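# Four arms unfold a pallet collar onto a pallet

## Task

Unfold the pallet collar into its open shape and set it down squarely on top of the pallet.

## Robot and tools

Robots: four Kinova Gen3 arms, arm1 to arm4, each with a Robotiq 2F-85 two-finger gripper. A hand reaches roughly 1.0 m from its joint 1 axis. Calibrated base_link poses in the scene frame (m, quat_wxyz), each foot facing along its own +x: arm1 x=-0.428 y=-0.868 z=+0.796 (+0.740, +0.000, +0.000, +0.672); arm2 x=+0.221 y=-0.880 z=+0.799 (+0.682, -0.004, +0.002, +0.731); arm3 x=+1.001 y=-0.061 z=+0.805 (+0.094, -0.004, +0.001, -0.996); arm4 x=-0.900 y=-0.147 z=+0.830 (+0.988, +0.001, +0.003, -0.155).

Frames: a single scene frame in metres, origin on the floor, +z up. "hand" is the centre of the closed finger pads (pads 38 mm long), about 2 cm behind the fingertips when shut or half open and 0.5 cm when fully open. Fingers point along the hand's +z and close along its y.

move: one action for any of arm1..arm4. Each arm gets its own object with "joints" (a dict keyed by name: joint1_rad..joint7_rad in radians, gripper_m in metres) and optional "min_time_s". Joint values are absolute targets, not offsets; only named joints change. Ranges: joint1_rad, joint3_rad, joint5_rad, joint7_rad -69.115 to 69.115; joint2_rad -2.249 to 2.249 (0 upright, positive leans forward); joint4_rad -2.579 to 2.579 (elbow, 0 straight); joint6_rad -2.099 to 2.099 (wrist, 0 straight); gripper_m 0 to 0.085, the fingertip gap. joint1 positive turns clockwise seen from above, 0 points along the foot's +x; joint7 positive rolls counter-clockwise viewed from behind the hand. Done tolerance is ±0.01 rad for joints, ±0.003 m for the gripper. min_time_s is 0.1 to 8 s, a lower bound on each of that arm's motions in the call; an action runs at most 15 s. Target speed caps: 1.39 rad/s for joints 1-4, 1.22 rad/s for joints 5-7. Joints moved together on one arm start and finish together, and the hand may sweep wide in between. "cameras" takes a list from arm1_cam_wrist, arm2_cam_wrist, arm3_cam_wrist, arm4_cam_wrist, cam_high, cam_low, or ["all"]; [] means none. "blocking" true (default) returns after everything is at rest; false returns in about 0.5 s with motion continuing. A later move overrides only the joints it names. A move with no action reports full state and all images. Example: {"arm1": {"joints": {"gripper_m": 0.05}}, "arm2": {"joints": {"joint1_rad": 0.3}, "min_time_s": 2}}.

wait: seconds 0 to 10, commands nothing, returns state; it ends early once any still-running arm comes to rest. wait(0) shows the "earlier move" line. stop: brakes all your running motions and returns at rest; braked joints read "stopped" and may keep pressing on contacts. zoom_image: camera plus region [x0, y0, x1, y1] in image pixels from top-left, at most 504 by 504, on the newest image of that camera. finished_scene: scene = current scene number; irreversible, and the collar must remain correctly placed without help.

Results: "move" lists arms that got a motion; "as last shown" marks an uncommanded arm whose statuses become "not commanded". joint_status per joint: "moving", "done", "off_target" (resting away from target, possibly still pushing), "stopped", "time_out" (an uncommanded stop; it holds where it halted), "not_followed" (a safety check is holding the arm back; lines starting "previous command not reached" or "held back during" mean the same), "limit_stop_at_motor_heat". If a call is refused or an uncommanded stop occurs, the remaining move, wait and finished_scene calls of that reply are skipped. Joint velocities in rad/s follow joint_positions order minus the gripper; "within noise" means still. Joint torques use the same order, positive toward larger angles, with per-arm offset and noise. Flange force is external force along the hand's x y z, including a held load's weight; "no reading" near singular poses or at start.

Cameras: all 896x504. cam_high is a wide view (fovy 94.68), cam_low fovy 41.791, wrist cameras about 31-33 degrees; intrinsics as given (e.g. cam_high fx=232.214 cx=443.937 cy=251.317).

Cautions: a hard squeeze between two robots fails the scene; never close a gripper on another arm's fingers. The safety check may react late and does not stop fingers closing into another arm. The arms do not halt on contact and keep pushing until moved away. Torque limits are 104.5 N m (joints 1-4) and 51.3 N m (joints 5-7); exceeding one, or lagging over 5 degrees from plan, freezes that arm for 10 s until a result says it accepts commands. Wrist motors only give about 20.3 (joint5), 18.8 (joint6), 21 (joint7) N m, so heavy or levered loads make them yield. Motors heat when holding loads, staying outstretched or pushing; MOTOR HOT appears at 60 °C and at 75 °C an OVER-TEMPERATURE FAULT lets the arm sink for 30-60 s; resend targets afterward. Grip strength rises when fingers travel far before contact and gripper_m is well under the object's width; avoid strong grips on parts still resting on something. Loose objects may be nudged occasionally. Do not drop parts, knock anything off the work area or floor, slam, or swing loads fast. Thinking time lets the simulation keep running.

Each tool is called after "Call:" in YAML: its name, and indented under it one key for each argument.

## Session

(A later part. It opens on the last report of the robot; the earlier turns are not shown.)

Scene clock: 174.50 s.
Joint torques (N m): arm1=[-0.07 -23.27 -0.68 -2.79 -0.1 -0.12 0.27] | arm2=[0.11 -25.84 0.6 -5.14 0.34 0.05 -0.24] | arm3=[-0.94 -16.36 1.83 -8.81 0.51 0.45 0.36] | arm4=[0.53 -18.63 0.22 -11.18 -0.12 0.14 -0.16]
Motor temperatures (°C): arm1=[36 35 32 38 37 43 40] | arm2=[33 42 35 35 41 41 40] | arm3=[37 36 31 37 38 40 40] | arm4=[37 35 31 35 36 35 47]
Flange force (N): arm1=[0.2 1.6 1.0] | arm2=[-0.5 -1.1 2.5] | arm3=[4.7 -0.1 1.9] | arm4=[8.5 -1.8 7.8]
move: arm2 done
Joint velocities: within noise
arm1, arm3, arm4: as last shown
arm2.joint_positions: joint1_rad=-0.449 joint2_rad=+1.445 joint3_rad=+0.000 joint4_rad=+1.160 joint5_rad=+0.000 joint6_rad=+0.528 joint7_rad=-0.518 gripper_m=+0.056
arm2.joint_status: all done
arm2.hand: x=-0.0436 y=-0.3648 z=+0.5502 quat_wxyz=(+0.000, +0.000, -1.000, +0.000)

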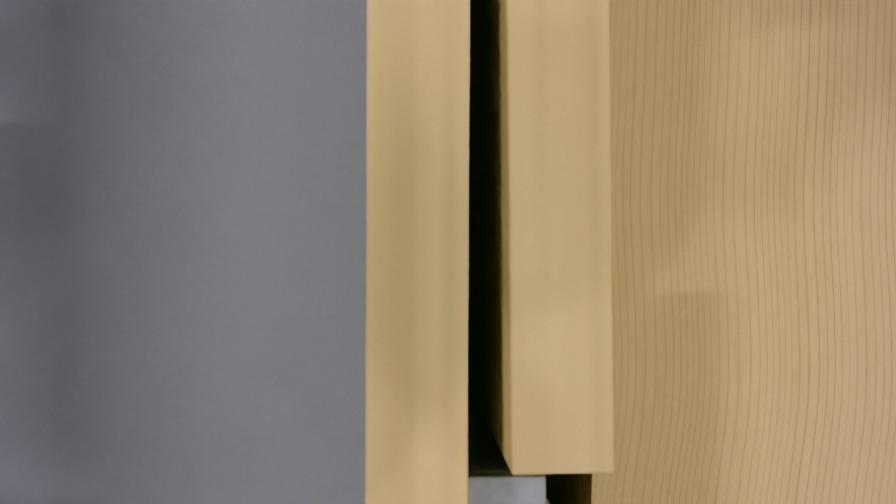

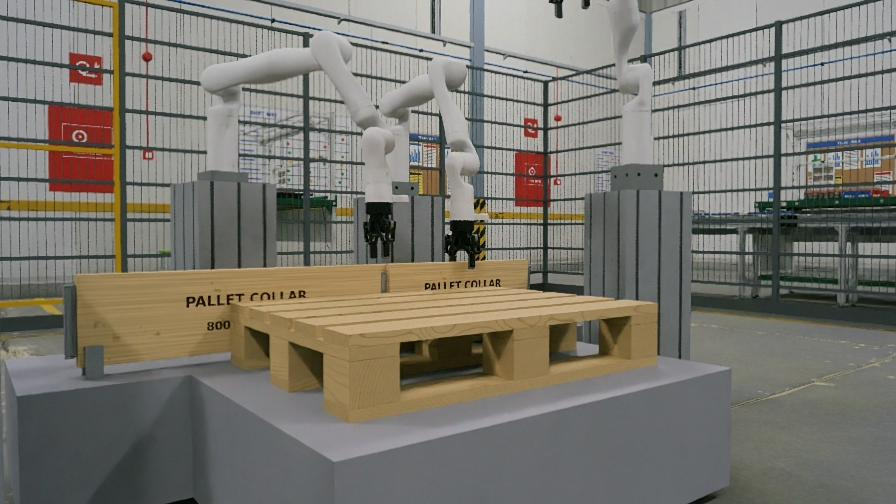

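Call:
move:
  arm2: {"joints": {"joint1_rad": -0.4508, "joint2_rad": 1.4377, "joint4_rad": 1.185, "joint6_rad": 0.51, "joint7_rad": -0.5203}, "min_time_s": 0.8}

Call:
move:
  arm2: {"joints": {"joint2_rad": 1.466, "joint4_rad": 1.1617, "joint6_rad": 0.505}, "min_time_s": 1}
  cameras: ["arm2_cam_wrist", "cam_low"]

Call:
zoom_image:
  camera: "cam_low"
  region: [350, 225, 410, 300]

Scene clock: 189.33 s.
Joint torques (N m): arm1=[-0.1 -23.29 -0.57 -2.73 -0.13 -0.07 0.29] | arm2=[0.14 -25.62 0.6 -4.93 0.35 0.08 -0.27] | arm3=[-0.97 -16.43 1.72 -8.76 0.51 0.46 0.38] | arm4=[0.49 -18.65 0.22 -11.16 -0.15 0.13 -0.17]
Motor temperatures (°C): arm1=[36 36 32 38 37 43 40] | arm2=[33 42 35 35 41 41 40] | arm3=[37 36 31 37 38 40 40] | arm4=[37 35 31 35 36 35 47]
Flange force (N): arm1=[0.1 1.7 1.2] | arm2=[-0.4 -1.0 2.5] | arm3=[4.3 -0.2 1.8] | arm4=[8.4 -1.8 7.7]
move: arm2 done
Joint velocities: within noise
arm1, arm3, arm4: as last shown
arm2.joint_positions: joint1_rad=-0.451 joint2_rad=+1.438 joint3_rad=+0.000 joint4_rad=+1.185 joint5_rad=+0.000 joint6_rad=+0.510 joint7_rad=-0.520 gripper_m=+0.056
arm2.joint_status: all done
arm2.hand: x=-0.0421 y=-0.3698 z=+0.5504 quat_wxyz=(+0.000, +0.000, -1.000, +0.000)
pictures: none

Scene clock: 190.63 s.
Joint torques (N m): arm1=[-0.05 -23.25 -0.71 -2.79 -0.08 -0.1 0.27] | arm2=[0.18 -25.62 0.59 -4.97 0.35 0.07 -0.26] | arm3=[-0.91 -16.35 1.76 -8.84 0.6 0.45 0.4] | arm4=[0.51 -18.62 0.25 -11.2 -0.14 0.14 -0.18]
Motor temperatures (°C): arm1=[36 36 32 38 37 43 40] | arm2=[33 42 35 35 41 41 40] | arm3=[37 36 31 37 38 40 40] | arm4=[37 35 31 35 36 35 47]
Flange force (N): arm1=[0.3 1.5 1.0] | arm2=[-0.5 -1.4 2.3] | arm3=[4.9 0.1 2.0] | arm4=[8.6 -1.9 7.9]
move: arm2 done
Joint velocities: within noise
arm1, arm3, arm4: as last shown
arm2.joint_positions: joint1_rad=-0.451 joint2_rad=+1.466 joint3_rad=+0.000 joint4_rad=+1.162 joint5_rad=+0.000 joint6_rad=+0.505 joint7_rad=-0.520 gripper_m=+0.056
arm2.joint_status: all done
arm2.hand: x=-0.0420 y=-0.3699 z=+0.5378 quat_wxyz=(+0.000, +0.000, -1.000, +0.000)

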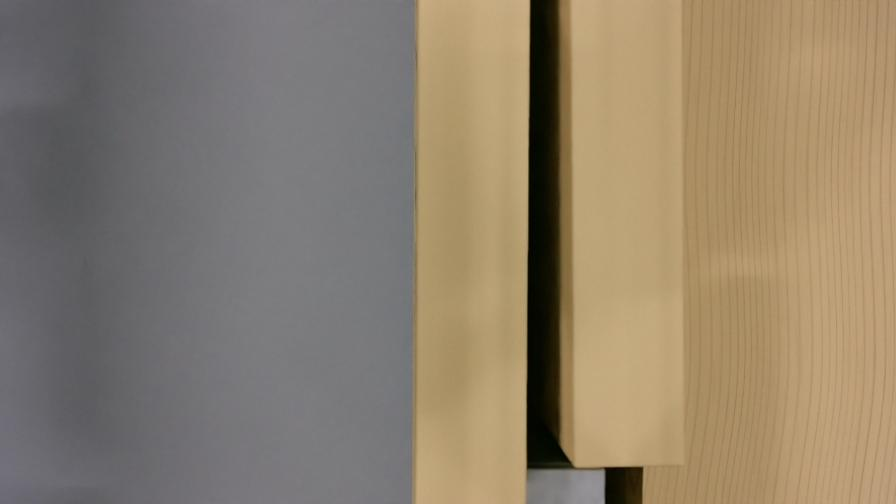

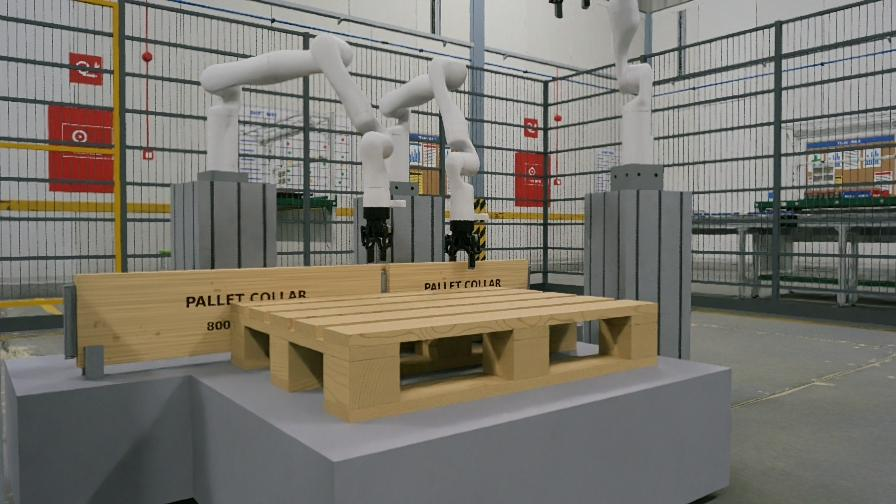

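Scaled by 6.720 from the camera's image (finer frame: 1280x720).

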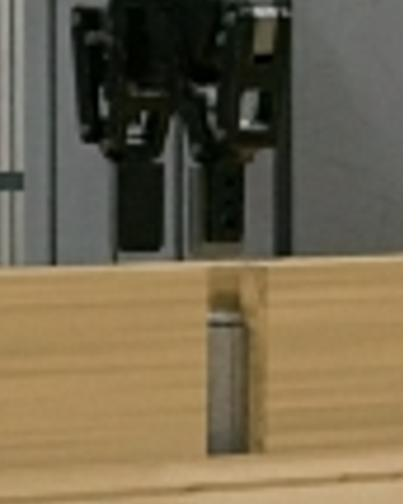

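Call:
move:
  arm2: {"joints": {"joint1_rad": -0.4546, "joint2_rad": 1.4674, "joint4_rad": 1.1559, "joint6_rad": 0.5094, "joint7_rad": -0.5241}, "min_time_s": 2}
  cameras: ["arm2_cam_wrist", "cam_low"]

Call:
zoom_image:
  camera: "cam_low"
  region: [350, 225, 410, 300]

Scene clock: 197.23 s.
Joint torques (N m): arm1=[-0.09 -23.31 -0.7 -2.79 -0.1 -0.1 0.27] | arm2=[0.2 -25.7 0.6 -4.99 0.34 0.06 -0.25] | arm3=[-0.98 -16.22 1.68 -8.76 0.53 0.5 0.38] | arm4=[0.52 -18.62 0.21 -11.2 -0.12 0.15 -0.17]
Motor temperatures (°C): arm1=[36 36 32 38 37 43 40] | arm2=[33 42 34 35 41 41 40] | arm3=[37 36 31 37 38 40 40] | arm4=[37 35 31 35 36 35 47]
Flange force (N): arm1=[0.2 1.5 1.1] | arm2=[-0.4 -1.3 2.4] | arm3=[5.0 -0.1 2.0] | arm4=[8.7 -1.8 7.9]
move: arm2 done
Joint velocities: within noise
arm1, arm3, arm4: as last shown
arm2.joint_positions: joint1_rad=-0.455 joint2_rad=+1.467 joint3_rad=+0.000 joint4_rad=+1.156 joint5_rad=+0.000 joint6_rad=+0.509 joint7_rad=-0.524 gripper_m=+0.056
arm2.joint_status: all done
arm2.hand: x=-0.0446 y=-0.3698 z=+0.5379 quat_wxyz=(+0.000, +0.000, -1.000, +0.000)

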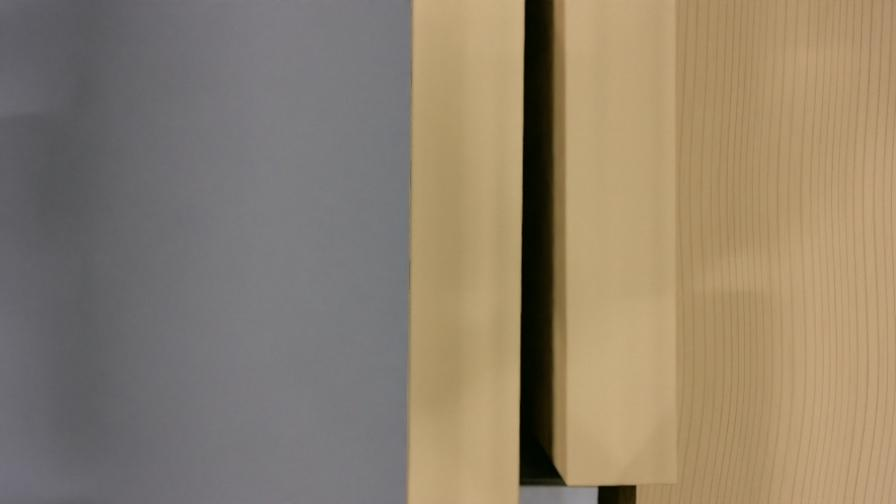

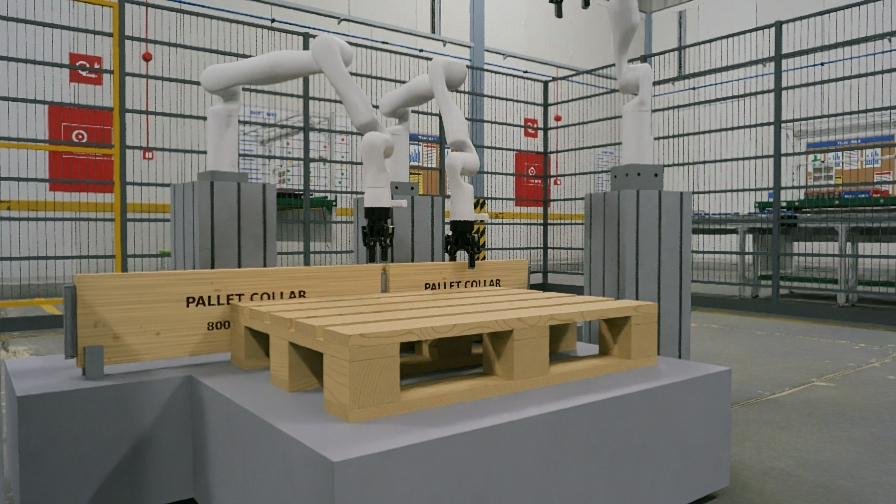

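Scaled by 6.720 from the camera's image (finer frame: 1280x720).

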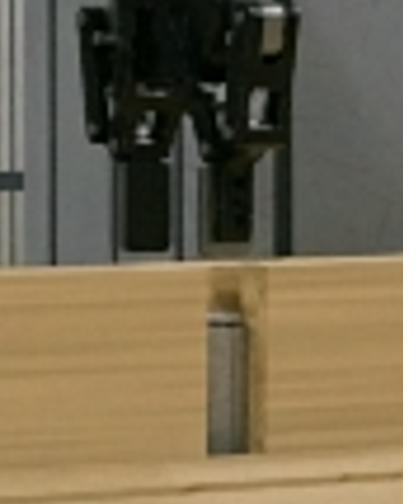

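Call:
move:
  arm2: {"joints": {"joint2_rad": 1.4971, "joint4_rad": 1.1297, "joint6_rad": 0.5059}, "min_time_s": 1.5}
  cameras: ["arm2_cam_wrist", "cam_low"]

Call:
zoom_image:
  camera: "cam_low"
  region: [350, 225, 410, 300]

Scene clock: 200.47 s.
Joint torques (N m): arm1=[-0.11 -23.29 -0.74 -2.7 -0.12 -0.1 0.28] | arm2=[0.18 -25.7 0.55 -4.95 0.33 0.07 -0.24] | arm3=[-1.02 -16.33 1.71 -8.88 0.56 0.44 0.42] | arm4=[0.5 -18.59 0.23 -11.18 -0.14 0.15 -0.16]
Motor temperatures (°C): arm1=[36 36 32 38 37 43 40] | arm2=[33 42 34 35 41 41 40] | arm3=[37 36 31 37 38 40 40] | arm4=[37 35 31 35 36 35 47]
Flange force (N): arm1=[0.1 1.9 1.2] | arm2=[-0.4 -1.3 2.3] | arm3=[5.1 -0.1 2.2] | arm4=[8.7 -1.9 7.9]
move: arm2 done
Joint velocities: within noise
arm1, arm3, arm4: as last shown
arm2.joint_positions: joint1_rad=-0.455 joint2_rad=+1.497 joint3_rad=+0.000 joint4_rad=+1.130 joint5_rad=+0.000 joint6_rad=+0.506 joint7_rad=-0.524 gripper_m=+0.056
arm2.joint_status: all done
arm2.hand: x=-0.0446 y=-0.3698 z=+0.5249 quat_wxyz=(+0.000, +0.000, -1.000, +0.000)

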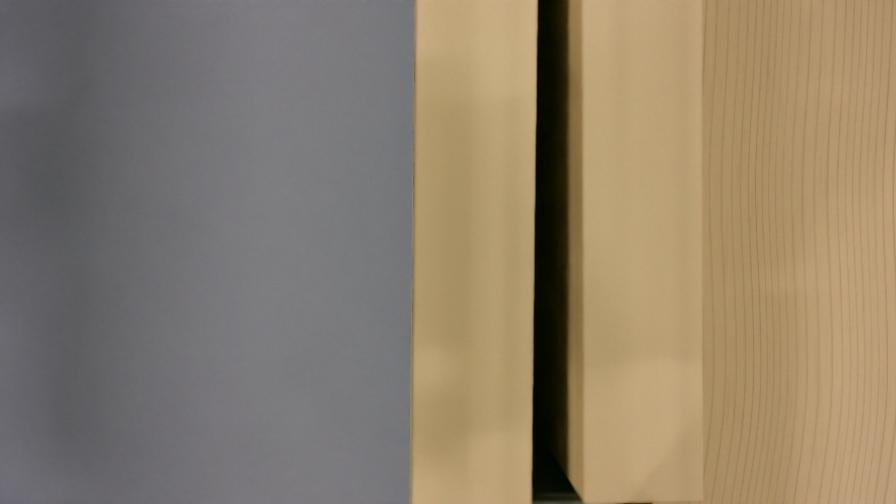

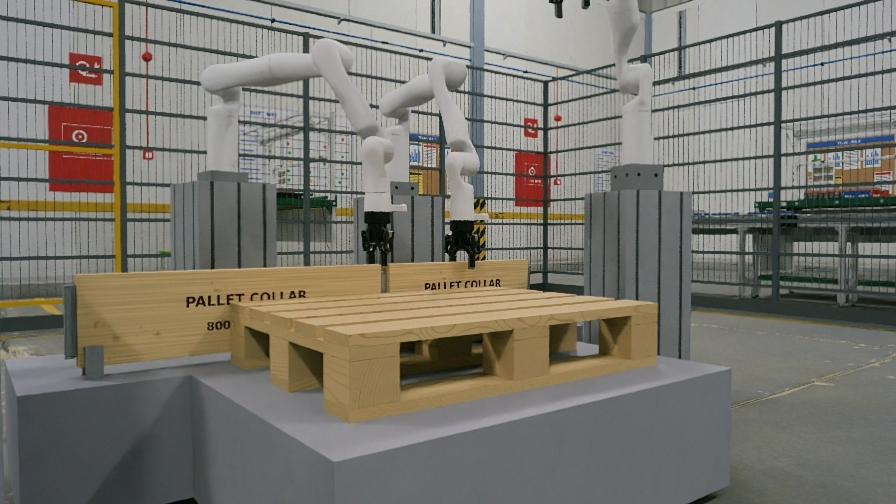

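Scaled by 6.720 from the camera's image (finer frame: 1280x720).

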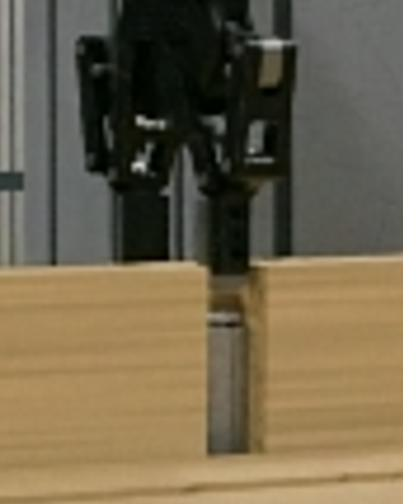

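Call:
move:
  arm2: {"joints": {"gripper_m": 0.03}}
  cameras: ["arm2_cam_wrist"]

Call:
move:
  arm2: {"joints": {"gripper_m": 0.006}}
  cameras: ["arm2_cam_wrist", "cam_low"]

Call:
zoom_image:
  camera: "cam_low"
  region: [350, 225, 410, 300]

Scene clock: 202.83 s.
Joint torques (N m): arm1=[-0.1 -23.33 -0.75 -2.84 -0.1 -0.11 0.26] | arm2=[0.18 -25.71 0.58 -4.93 0.35 0.06 -0.28] | arm3=[-0.92 -16.35 1.75 -8.75 0.53 0.42 0.36] | arm4=[0.48 -18.62 0.24 -11.18 -0.13 0.13 -0.17]
Motor temperatures (°C): arm1=[36 36 32 38 37 43 40] | arm2=[33 42 34 35 41 41 40] | arm3=[37 36 31 37 38 40 40] | arm4=[37 35 31 35 36 35 47]
Flange force (N): arm1=[0.2 1.4 1.1] | arm2=[-0.4 -1.1 2.4] | arm3=[4.4 -0.1 1.6] | arm4=[8.5 -1.9 7.8]
move: arm2 done
Joint velocities: within noise
arm1, arm3, arm4: as last shown
arm2.joint_positions: joint1_rad=-0.455 joint2_rad=+1.497 joint3_rad=+0.000 joint4_rad=+1.130 joint5_rad=+0.000 joint6_rad=+0.506 joint7_rad=-0.524 gripper_m=+0.030
arm2.joint_status: all done
arm2.hand: x=-0.0446 y=-0.3698 z=+0.5249 quat_wxyz=(+0.000, +0.000, -1.000, +0.000)

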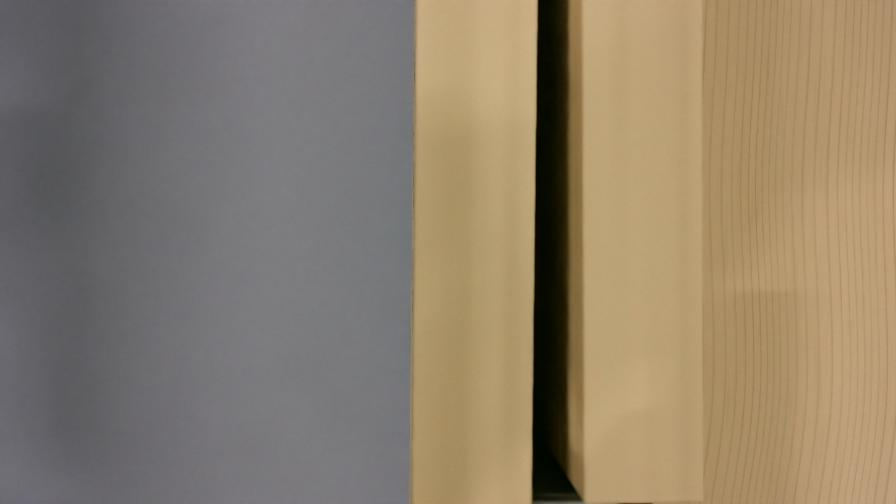

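Scene clock: 203.53 s.
Joint torques (N m): arm1=[-0.07 -23.33 -0.82 -2.86 -0.11 -0.11 0.24] | arm2=[0.03 -22.67 0.33 -4.02 0.24 0.15 -0.35] | arm3=[-0.89 -16.27 1.66 -8.86 0.55 0.47 0.37] | arm4=[0.53 -18.64 0.26 -11.16 -0.11 0.13 -0.16]
Motor temperatures (°C): arm1=[36 36 32 38 37 43 40] | arm2=[33 42 34 35 41 41 40] | arm3=[37 36 31 37 38 40 40] | arm4=[37 35 31 35 36 35 47]
Flange force (N): arm1=[0.3 1.3 1.0] | arm2=[-0.7 -0.8 -2.7] | arm3=[5.2 0.1 2.2] | arm4=[8.4 -1.7 7.7]
move: arm2 off_target
Joint velocities: within noise
arm1.joint_positions: joint1_rad=+0.039 joint2_rad=+1.491 joint3_rad=+0.000 joint4_rad=+1.304 joint5_rad=+0.000 joint6_rad=+0.346 joint7_rad=+0.135 gripper_m=+0.085
arm1.joint_status: not commanded
arm1.hand: x=-0.3326 y=-0.3498 z=+0.5067 quat_wxyz=(+0.000, +0.000, -1.000, +0.000)
arm2.joint_positions: joint1_rad=-0.455 joint2_rad=+1.497 joint3_rad=+0.000 joint4_rad=+1.130 joint5_rad=+0.000 joint6_rad=+0.506 joint7_rad=-0.524 gripper_m=+0.018
arm2.joint_status: gripper_m off_target (ended at +0.018, target +0.006)
arm2.hand: x=-0.0447 y=-0.3697 z=+0.5249 quat_wxyz=(+0.000, +0.000, -1.000, +0.000)
arm3.joint_positions: joint1_rad=+0.258 joint2_rad=+0.470 joint3_rad=+0.000 joint4_rad=+0.990 joint5_rad=+0.000 joint6_rad=+1.682 joint7_rad=+1.641 gripper_m=+0.085
arm3.joint_status: not commanded
arm3.hand: x=+0.5040 y=-0.0019 z=+1.1921 quat_wxyz=(+0.000, -1.000, -0.001, +0.004)
arm4.joint_positions: joint1_rad=-0.657 joint2_rad=+0.463 joint3_rad=+0.000 joint4_rad=+1.033 joint5_rad=+0.000 joint6_rad=+1.646 joint7_rad=+1.225 gripper_m=+0.085
arm4.joint_status: not commanded
arm4.hand: x=-0.4179 y=-0.0012 z=+1.2013 quat_wxyz=(+0.003, +0.000, -1.000, -0.001)

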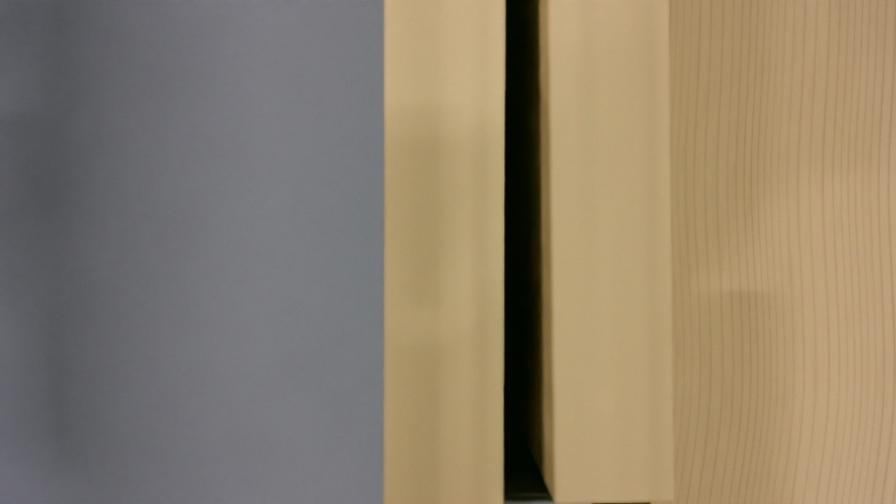

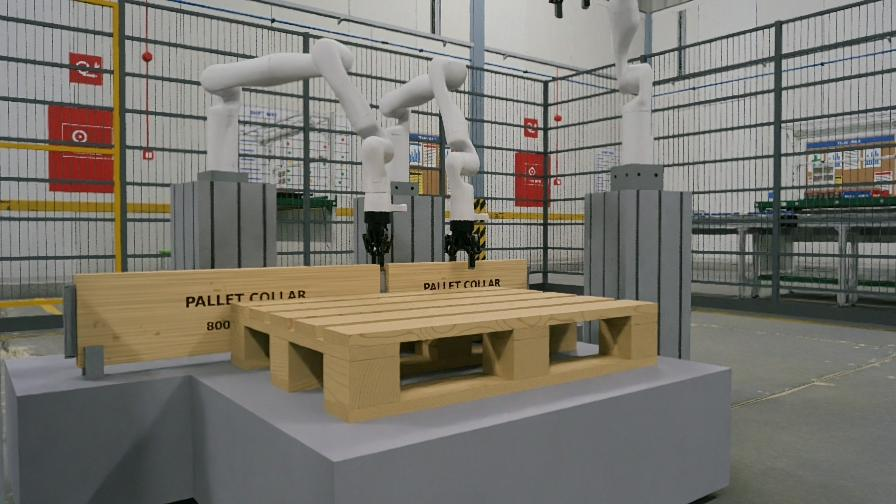

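Scaled by 6.720 from the camera's image (finer frame: 1280x720).

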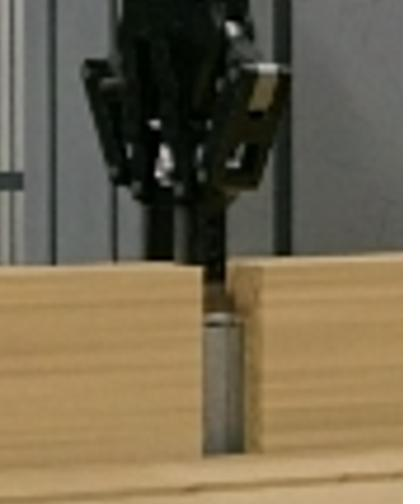

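Call:
move:
  arm1: {"joints": {"joint2_rad": 1.1708, "joint4_rad": 1.5147, "joint6_rad": 0.4561}, "min_time_s": 2}

Call:
move:
  arm2: {"joints": {"joint1_rad": -0.5074, "joint2_rad": 1.4429, "joint4_rad": 1.3659, "joint6_rad": 0.3241, "joint7_rad": -0.5768}, "min_time_s": 4}
  cameras: ["arm1_cam_wrist", "arm2_cam_wrist", "arm3_cam_wrist", "arm4_cam_wrist", "cam_low"]

Scene clock: 208.77 s.
Joint torques (N m): arm1=[-0.12 -22.72 -0.77 -3.69 -0.12 -0.12 0.23] | arm2=[0.07 -22.7 0.37 -4.03 0.24 0.14 -0.34] | arm3=[-1.03 -16.31 1.69 -8.76 0.56 0.48 0.36] | arm4=[0.55 -18.63 0.22 -11.19 -0.09 0.14 -0.17]
Motor temperatures (°C): arm1=[36 36 32 38 37 43 40] | arm2=[33 42 34 35 41 41 40] | arm3=[37 36 31 37 38 40 40] | arm4=[37 35 31 35 36 35 47]
Flange force (N): arm1=[0.1 1.7 0.7] | arm2=[-0.6 -0.8 -2.7] | arm3=[4.7 -0.3 1.9] | arm4=[8.6 -1.8 7.8]
move: arm1 done
Joint velocities: within noise
arm1.joint_positions: joint1_rad=+0.039 joint2_rad=+1.171 joint3_rad=+0.000 joint4_rad=+1.515 joint5_rad=+0.000 joint6_rad=+0.456 joint7_rad=+0.135 gripper_m=+0.085
arm1.joint_status: all done
arm1.hand: x=-0.3326 y=-0.3498 z=+0.6507 quat_wxyz=(+0.000, +0.000, -1.000, +0.000)
arm2, arm3, arm4: as last shown
arm2.hand: x=-0.0446 y=-0.3698 z=+0.5249 quat_wxyz=(+0.000, +0.000, -1.000, +0.000)
pictures: none

Scene clock: 213.07 s.
Joint torques (N m): arm1=[-0.04 -22.76 -0.72 -3.67 -0.08 -0.11 0.25] | arm2=[-2.44 -19.09 -3.21 4.12 0.01 4.95 0.17] | arm3=[-1.05 -16.34 1.82 -8.86 0.52 0.45 0.39] | arm4=[0.51 -18.66 0.23 -11.19 -0.14 0.13 -0.16]
Motor temperatures (°C): arm1=[36 36 32 38 37 43 40] | arm2=[33 42 34 35 41 41 40] | arm3=[37 36 31 37 38 40 40] | arm4=[37 35 31 35 36 35 47]
Flange force (N): arm1=[0.3 1.8 0.8] | arm2=[1.4 10.0 7.3] | arm3=[5.0 -0.2 2.2] | arm4=[8.5 -1.8 7.8]
move: arm2 done
Joint velocities: within noise
arm1, arm3, arm4: as last shown
arm2.joint_positions: joint1_rad=-0.507 joint2_rad=+1.443 joint3_rad=+0.000 joint4_rad=+1.366 joint5_rad=+0.000 joint6_rad=+0.324 joint7_rad=-0.577 gripper_m=+0.018
arm2.joint_status: all done
arm2.hand: x=-0.0416 y=-0.4302 z=+0.5246 quat_wxyz=(+0.000, +0.000, -1.000, +0.000)

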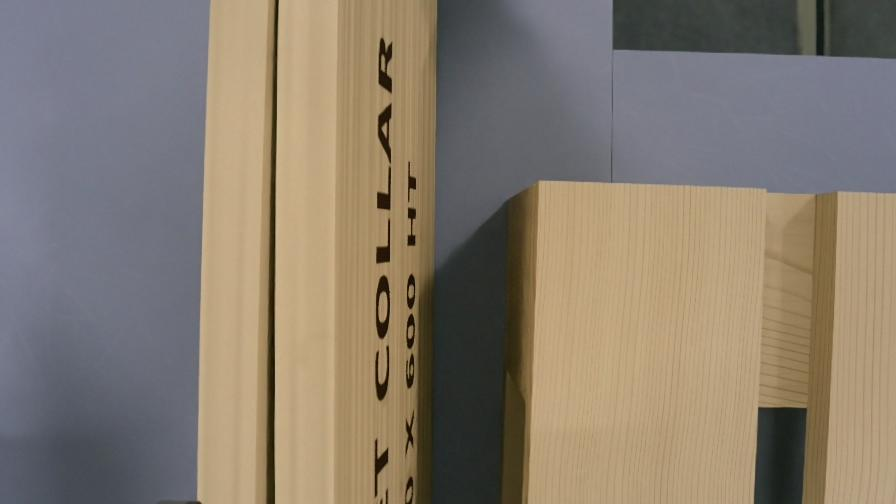

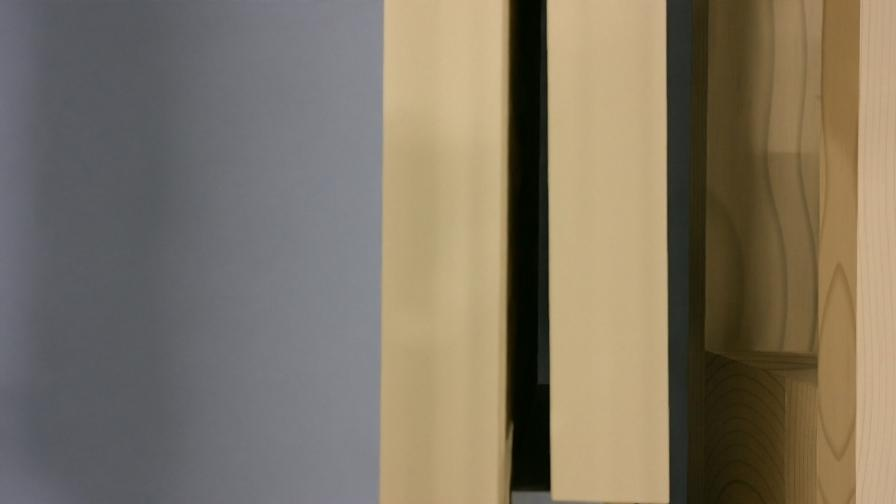

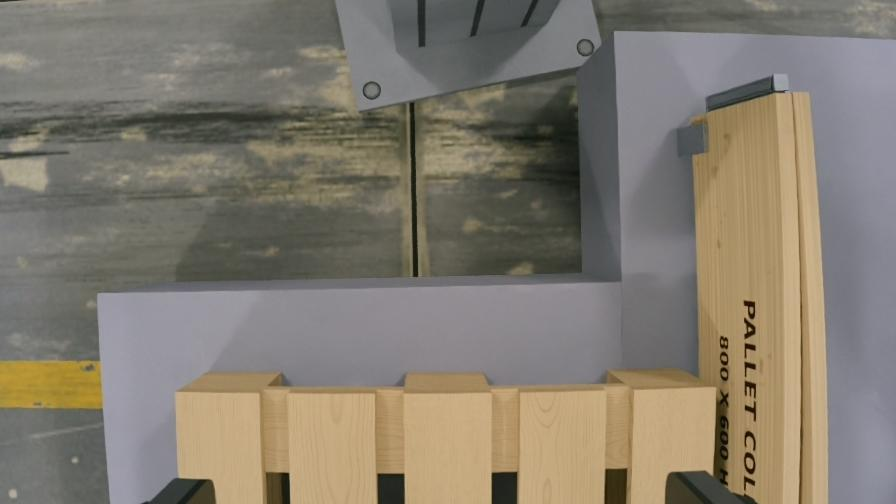

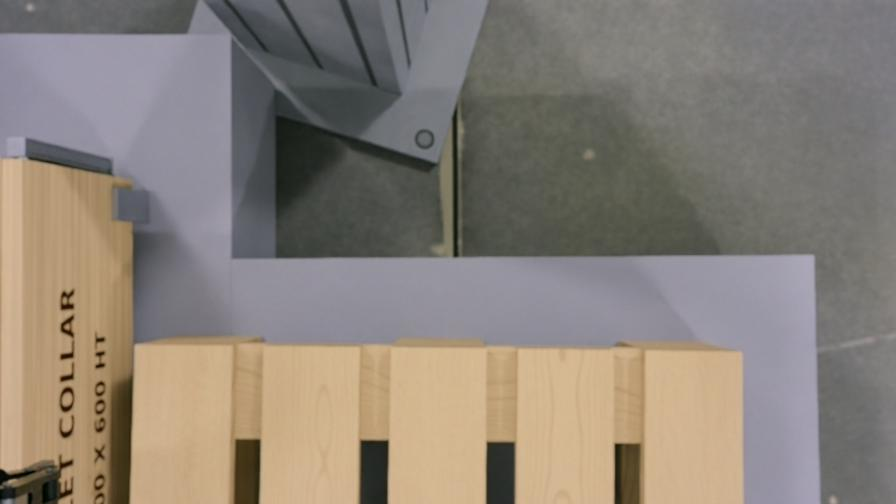

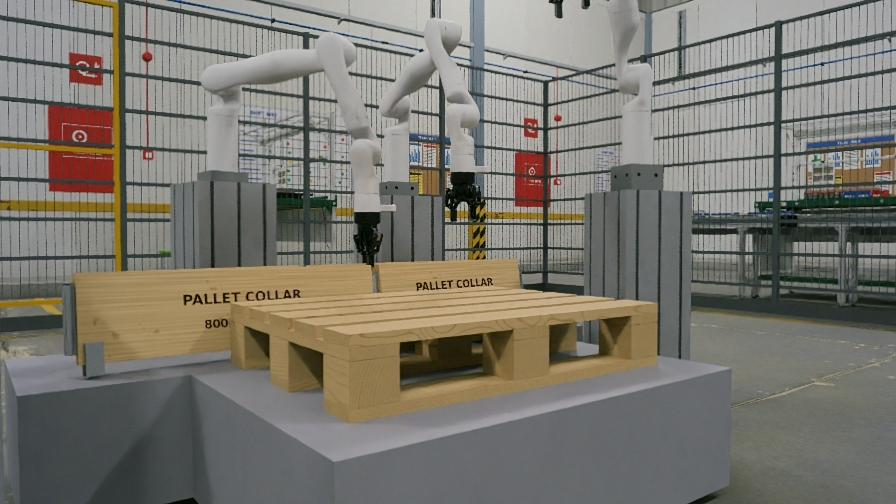

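Call:
move:
  arm2: {"joints": {"gripper_m": 0.045}}

Call:
move:
  arm2: {"joints": {"joint2_rad": 1.26, "joint4_rad": 1.481, "joint6_rad": 0.392}, "min_time_s": 2.5}
  cameras: ["arm1_cam_wrist", "arm2_cam_wrist", "arm3_cam_wrist", "cam_low"]

Scene clock: 223.07 s.
Joint torques (N m): arm1=[-0.07 -22.75 -0.72 -3.71 -0.11 -0.18 0.27] | arm2=[0.16 -24.13 0.54 -3.42 0.34 0.02 -0.28] | arm3=[-0.96 -16.34 1.77 -8.85 0.52 0.47 0.37] | arm4=[0.53 -18.66 0.24 -11.18 -0.12 0.14 -0.17]
Motor temperatures (°C): arm1=[36 36 32 38 37 43 40] | arm2=[33 42 34 34 41 41 40] | arm3=[37 36 31 37 38 40 40] | arm4=[37 35 31 35 36 35 47]
Flange force (N): arm1=[0.3 1.8 0.7] | arm2=[-0.4 -1.2 2.5] | arm3=[5.0 -0.1 2.1] | arm4=[8.5 -1.8 7.8]
move: arm2 done
Joint velocities: within noise
arm1, arm3, arm4: as last shown
arm2.joint_positions: joint1_rad=-0.507 joint2_rad=+1.443 joint3_rad=+0.000 joint4_rad=+1.366 joint5_rad=+0.000 joint6_rad=+0.324 joint7_rad=-0.577 gripper_m=+0.045
arm2.joint_status: all done
arm2.hand: x=-0.0416 y=-0.4302 z=+0.5246 quat_wxyz=(+0.000, +0.000, -1.000, +0.000)
pictures: none

Scene clock: 225.87 s.
Joint torques (N m): arm1=[-0.11 -22.81 -0.77 -3.61 -0.13 -0.14 0.28] | arm2=[0.2 -23.96 0.56 -4.08 0.34 0.01 -0.25] | arm3=[-0.95 -16.29 1.69 -8.89 0.55 0.47 0.38] | arm4=[0.51 -18.64 0.23 -11.18 -0.12 0.16 -0.15]
Motor temperatures (°C): arm1=[36 36 32 38 37 43 40] | arm2=[33 42 34 34 41 41 40] | arm3=[37 36 31 37 38 40 40] | arm4=[37 35 31 35 36 35 47]
Flange force (N): arm1=[0.1 2.1 0.9] | arm2=[-0.3 -1.3 2.7] | arm3=[5.3 0.0 2.3] | arm4=[8.5 -1.8 7.9]
move: arm2 done
Joint velocities: within noise
arm1, arm3, arm4: as last shown
arm2.joint_positions: joint1_rad=-0.507 joint2_rad=+1.260 joint3_rad=+0.000 joint4_rad=+1.481 joint5_rad=+0.000 joint6_rad=+0.392 joint7_rad=-0.577 gripper_m=+0.045
arm2.joint_status: all done
arm2.hand: x=-0.0437 y=-0.4269 z=+0.6072 quat_wxyz=(+0.000, +0.000, -1.000, +0.001)

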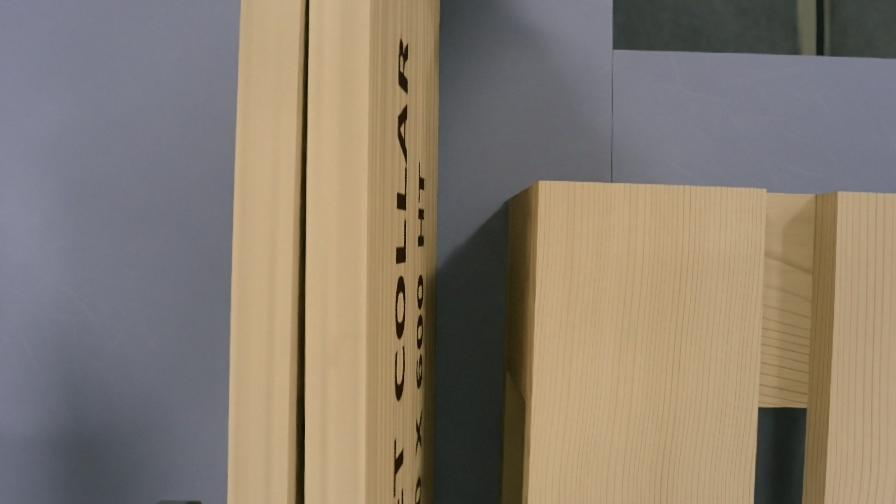

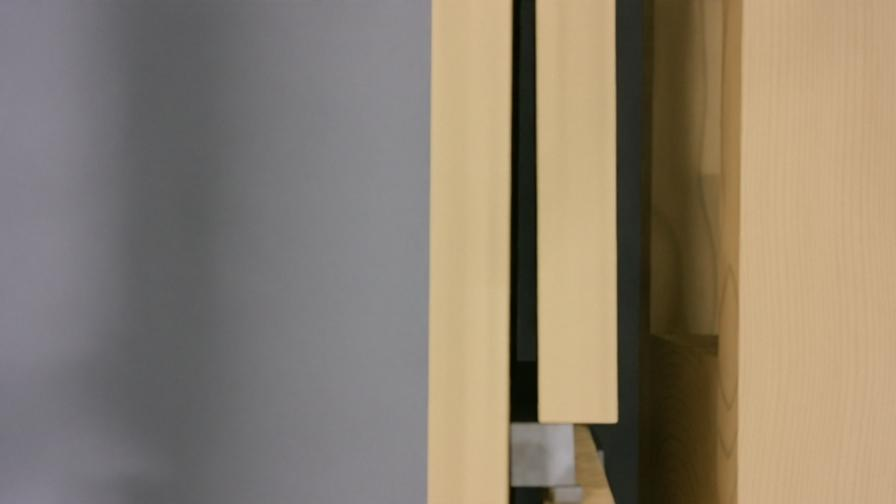

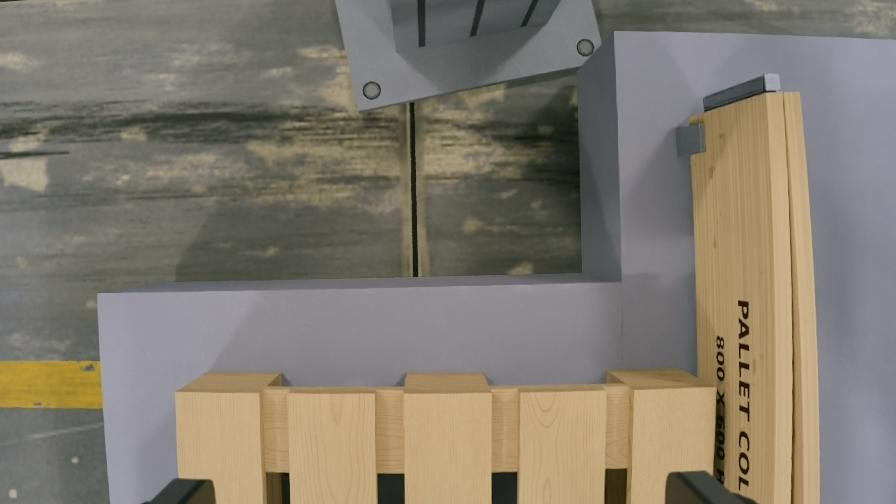

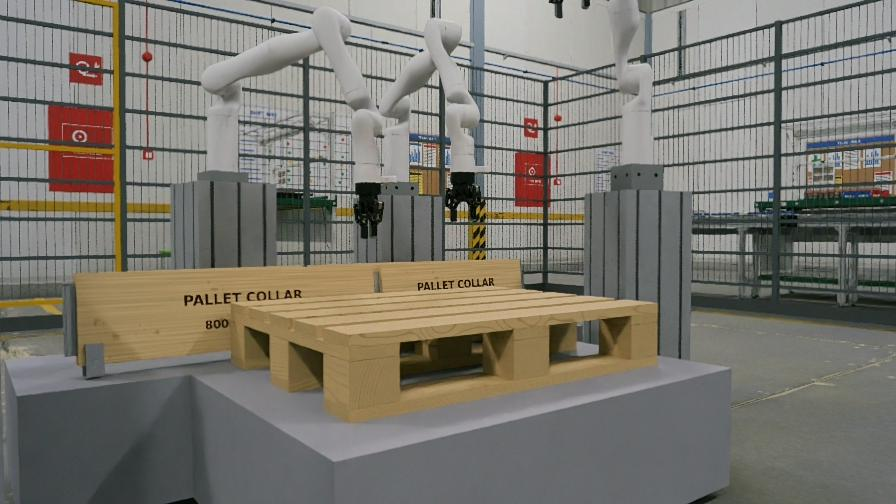

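Call:
move:
  arm1: {"joints": {"joint1_rad": 0.6022, "joint2_rad": 1.3787, "joint4_rad": 1.1044, "joint6_rad": 0.6585, "joint7_rad": 0.6983, "gripper_m": 0.056}, "min_time_s": 3}
  arm2: {"joints": {"joint1_rad": -0.0505, "joint2_rad": 1.2461, "joint4_rad": 1.6187, "joint6_rad": 0.2683, "joint7_rad": -0.1199, "gripper_m": 0.056}, "min_time_s": 2.5}
  cameras: ["arm1_cam_wrist", "arm2_cam_wrist", "cam_low"]

Call:
zoom_image:
  camera: "arm2_cam_wrist"
  region: [380, 220, 700, 440]

Scene clock: 233.00 s.
Joint torques (N m): arm1=[-0.11 -25.39 -0.72 -5.11 -0.11 -0.06 0.23] | arm2=[0.24 -22.68 0.58 -2.9 0.35 0.09 -0.28] | arm3=[-1.04 -16.23 1.79 -8.84 0.58 0.47 0.4] | arm4=[0.51 -18.63 0.24 -11.19 -0.13 0.14 -0.15]
Motor temperatures (°C): arm1=[36 36 32 38 37 43 40] | arm2=[33 42 34 34 41 41 40] | arm3=[37 36 31 37 38 40 40] | arm4=[37 35 31 35 36 35 47]
Flange force (N): arm1=[-1.3 2.0 0.9] | arm2=[0.3 -1.4 2.7] | arm3=[5.3 -0.1 2.2] | arm4=[8.6 -1.8 7.9]
move: arm1 done; arm2 done
Joint velocities: within noise
arm1.joint_positions: joint1_rad=+0.602 joint2_rad=+1.379 joint3_rad=+0.000 joint4_rad=+1.104 joint5_rad=+0.000 joint6_rad=+0.658 joint7_rad=+0.698 gripper_m=+0.056
arm1.joint_status: all done
arm1.hand: x=-0.0197 y=-0.4202 z=+0.6009 quat_wxyz=(+0.000, +0.000, -1.000, +0.000)
arm2.joint_positions: joint1_rad=-0.050 joint2_rad=+1.246 joint3_rad=+0.000 joint4_rad=+1.619 joint5_rad=+0.000 joint6_rad=+0.268 joint7_rad=-0.120 gripper_m=+0.056
arm2.joint_status: all done
arm2.hand: x=+0.1887 y=-0.3946 z=+0.6005 quat_wxyz=(-0.002, +0.000, -1.000, +0.000)
arm3, arm4: as last shown

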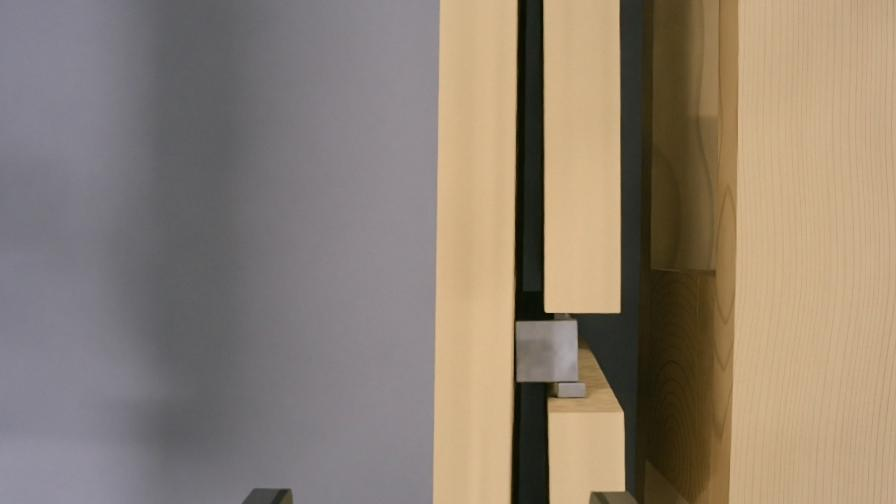

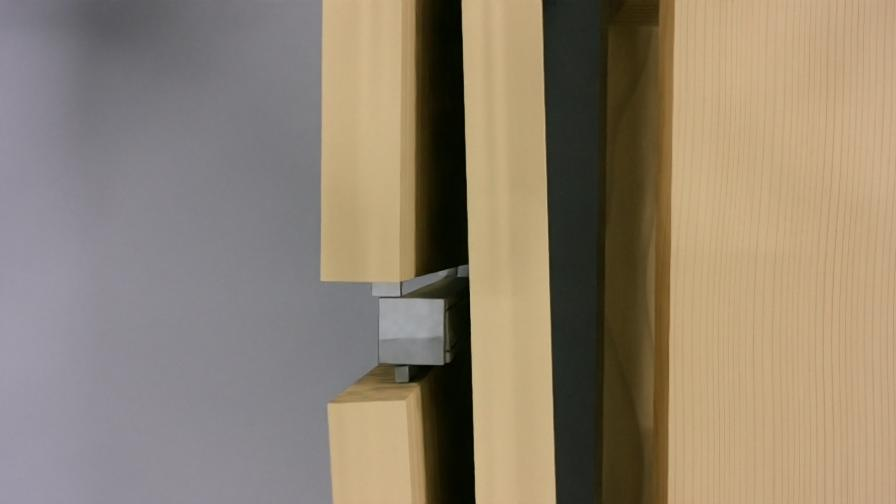

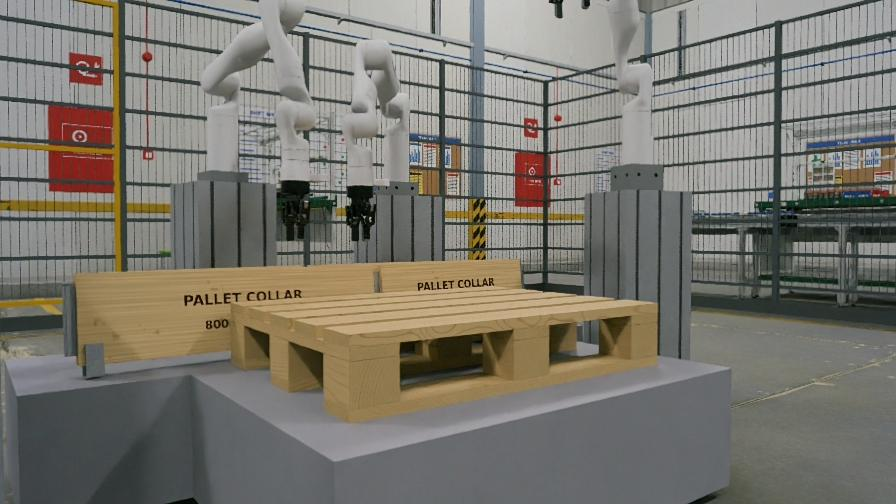

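Scaled by 1.575 from the camera's image (finer frame: 1280x720).

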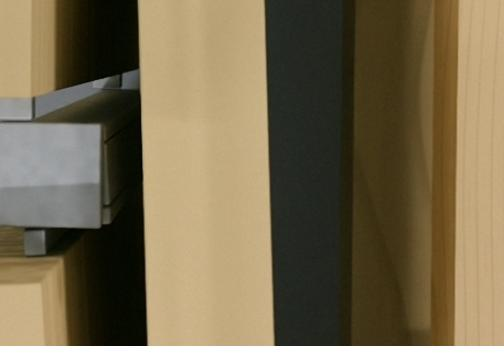

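Call:
move:
  arm1: {"joints": {"joint1_rad": 0.5585, "joint2_rad": 1.4959, "joint4_rad": 1.0617, "joint6_rad": 0.584, "joint7_rad": 0.643}, "min_time_s": 3}
  arm2: {"joints": {"joint1_rad": -0.1122, "joint2_rad": 1.3782, "joint4_rad": 1.4699, "joint6_rad": 0.2847, "joint7_rad": -0.1577, "gripper_m": 0.032}, "min_time_s": 3}
  cameras: ["arm1_cam_wrist", "arm2_cam_wrist", "cam_low"]

Call:
zoom_image:
  camera: "cam_low"
  region: [320, 215, 410, 300]

Scene clock: 242.83 s.
Joint torques (N m): arm1=[-0.05 -25.11 -0.69 -4.52 -0.09 -0.03 0.24] | arm2=[0.23 -23.5 0.62 -3.12 0.35 0.02 -0.26] | arm3=[-1 -16.33 1.74 -8.86 0.52 0.48 0.38] | arm4=[0.52 -18.66 0.21 -11.18 -0.12 0.15 -0.19]
Motor temperatures (°C): arm1=[36 36 32 38 37 43 40] | arm2=[33 42 34 34 41 41 40] | arm3=[37 36 31 37 38 40 40] | arm4=[37 35 31 35 36 35 47]
Flange force (N): arm1=[-1.1 2.2 1.2] | arm2=[0.2 -1.5 2.4] | arm3=[5.1 -0.1 2.2] | arm4=[8.4 -1.8 7.8]
move: arm1 done; arm2 done
Joint velocities: within noise
arm1.joint_positions: joint1_rad=+0.558 joint2_rad=+1.496 joint3_rad=+0.000 joint4_rad=+1.062 joint5_rad=+0.000 joint6_rad=+0.584 joint7_rad=+0.643 gripper_m=+0.056
arm1.joint_status: all done
arm1.hand: x=-0.0473 y=-0.4127 z=+0.5384 quat_wxyz=(+0.000, -0.006, -1.000, +0.000)
arm2.joint_positions: joint1_rad=-0.112 joint2_rad=+1.378 joint3_rad=+0.000 joint4_rad=+1.470 joint5_rad=+0.000 joint6_rad=+0.285 joint7_rad=-0.158 gripper_m=+0.032
arm2.joint_status: all done
arm2.hand: x=+0.1555 y=-0.3790 z=+0.5480 quat_wxyz=(-0.001, +0.012, -1.000, +0.000)
arm3, arm4: as last shown

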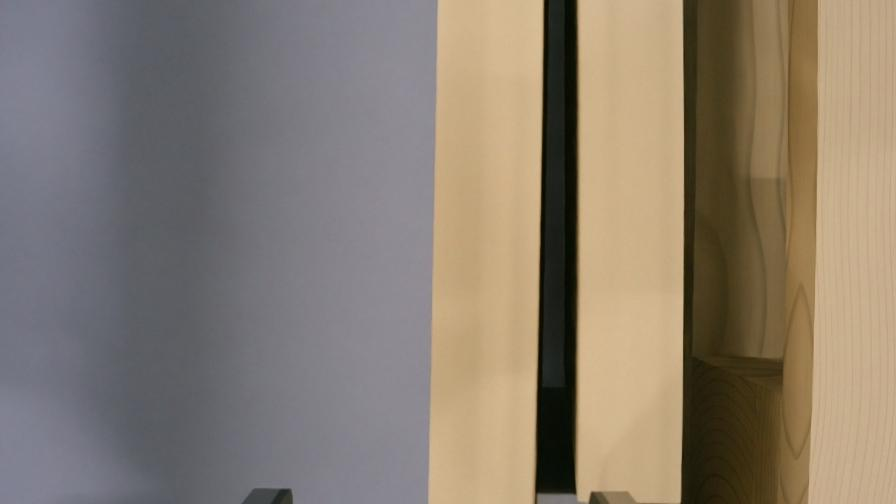

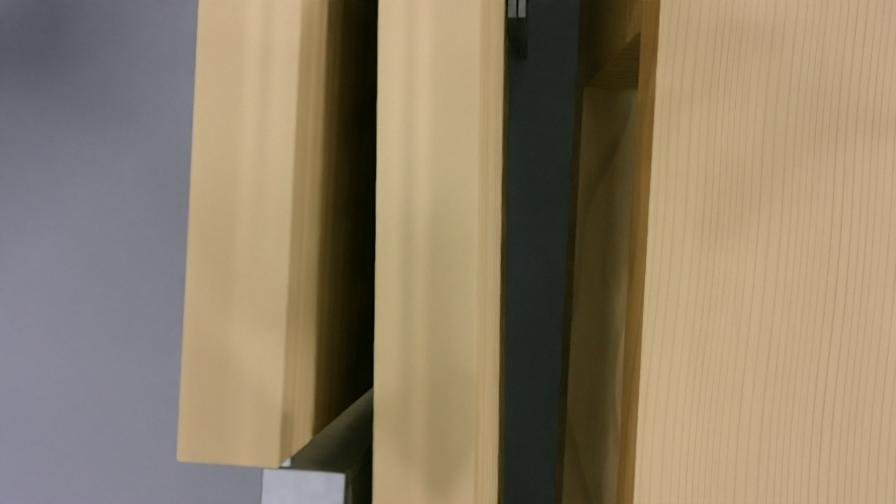

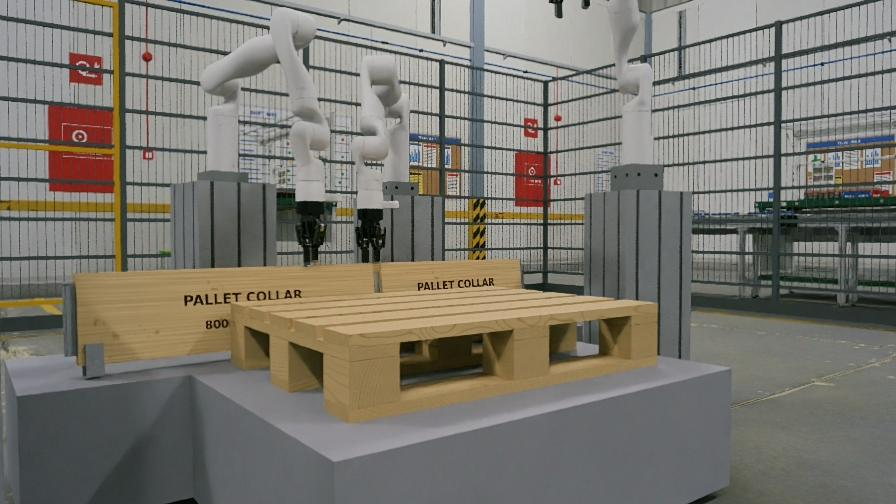

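Scaled by 5.600 from the camera's image (finer frame: 1280x720).

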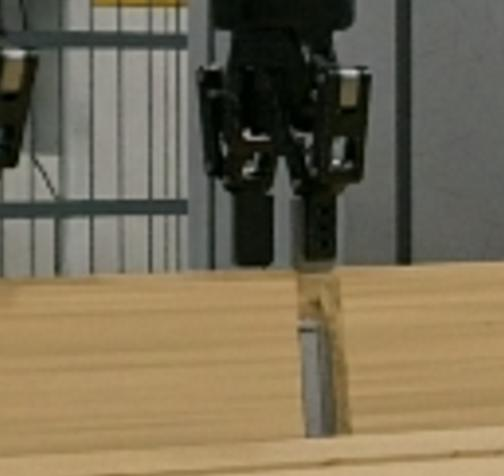

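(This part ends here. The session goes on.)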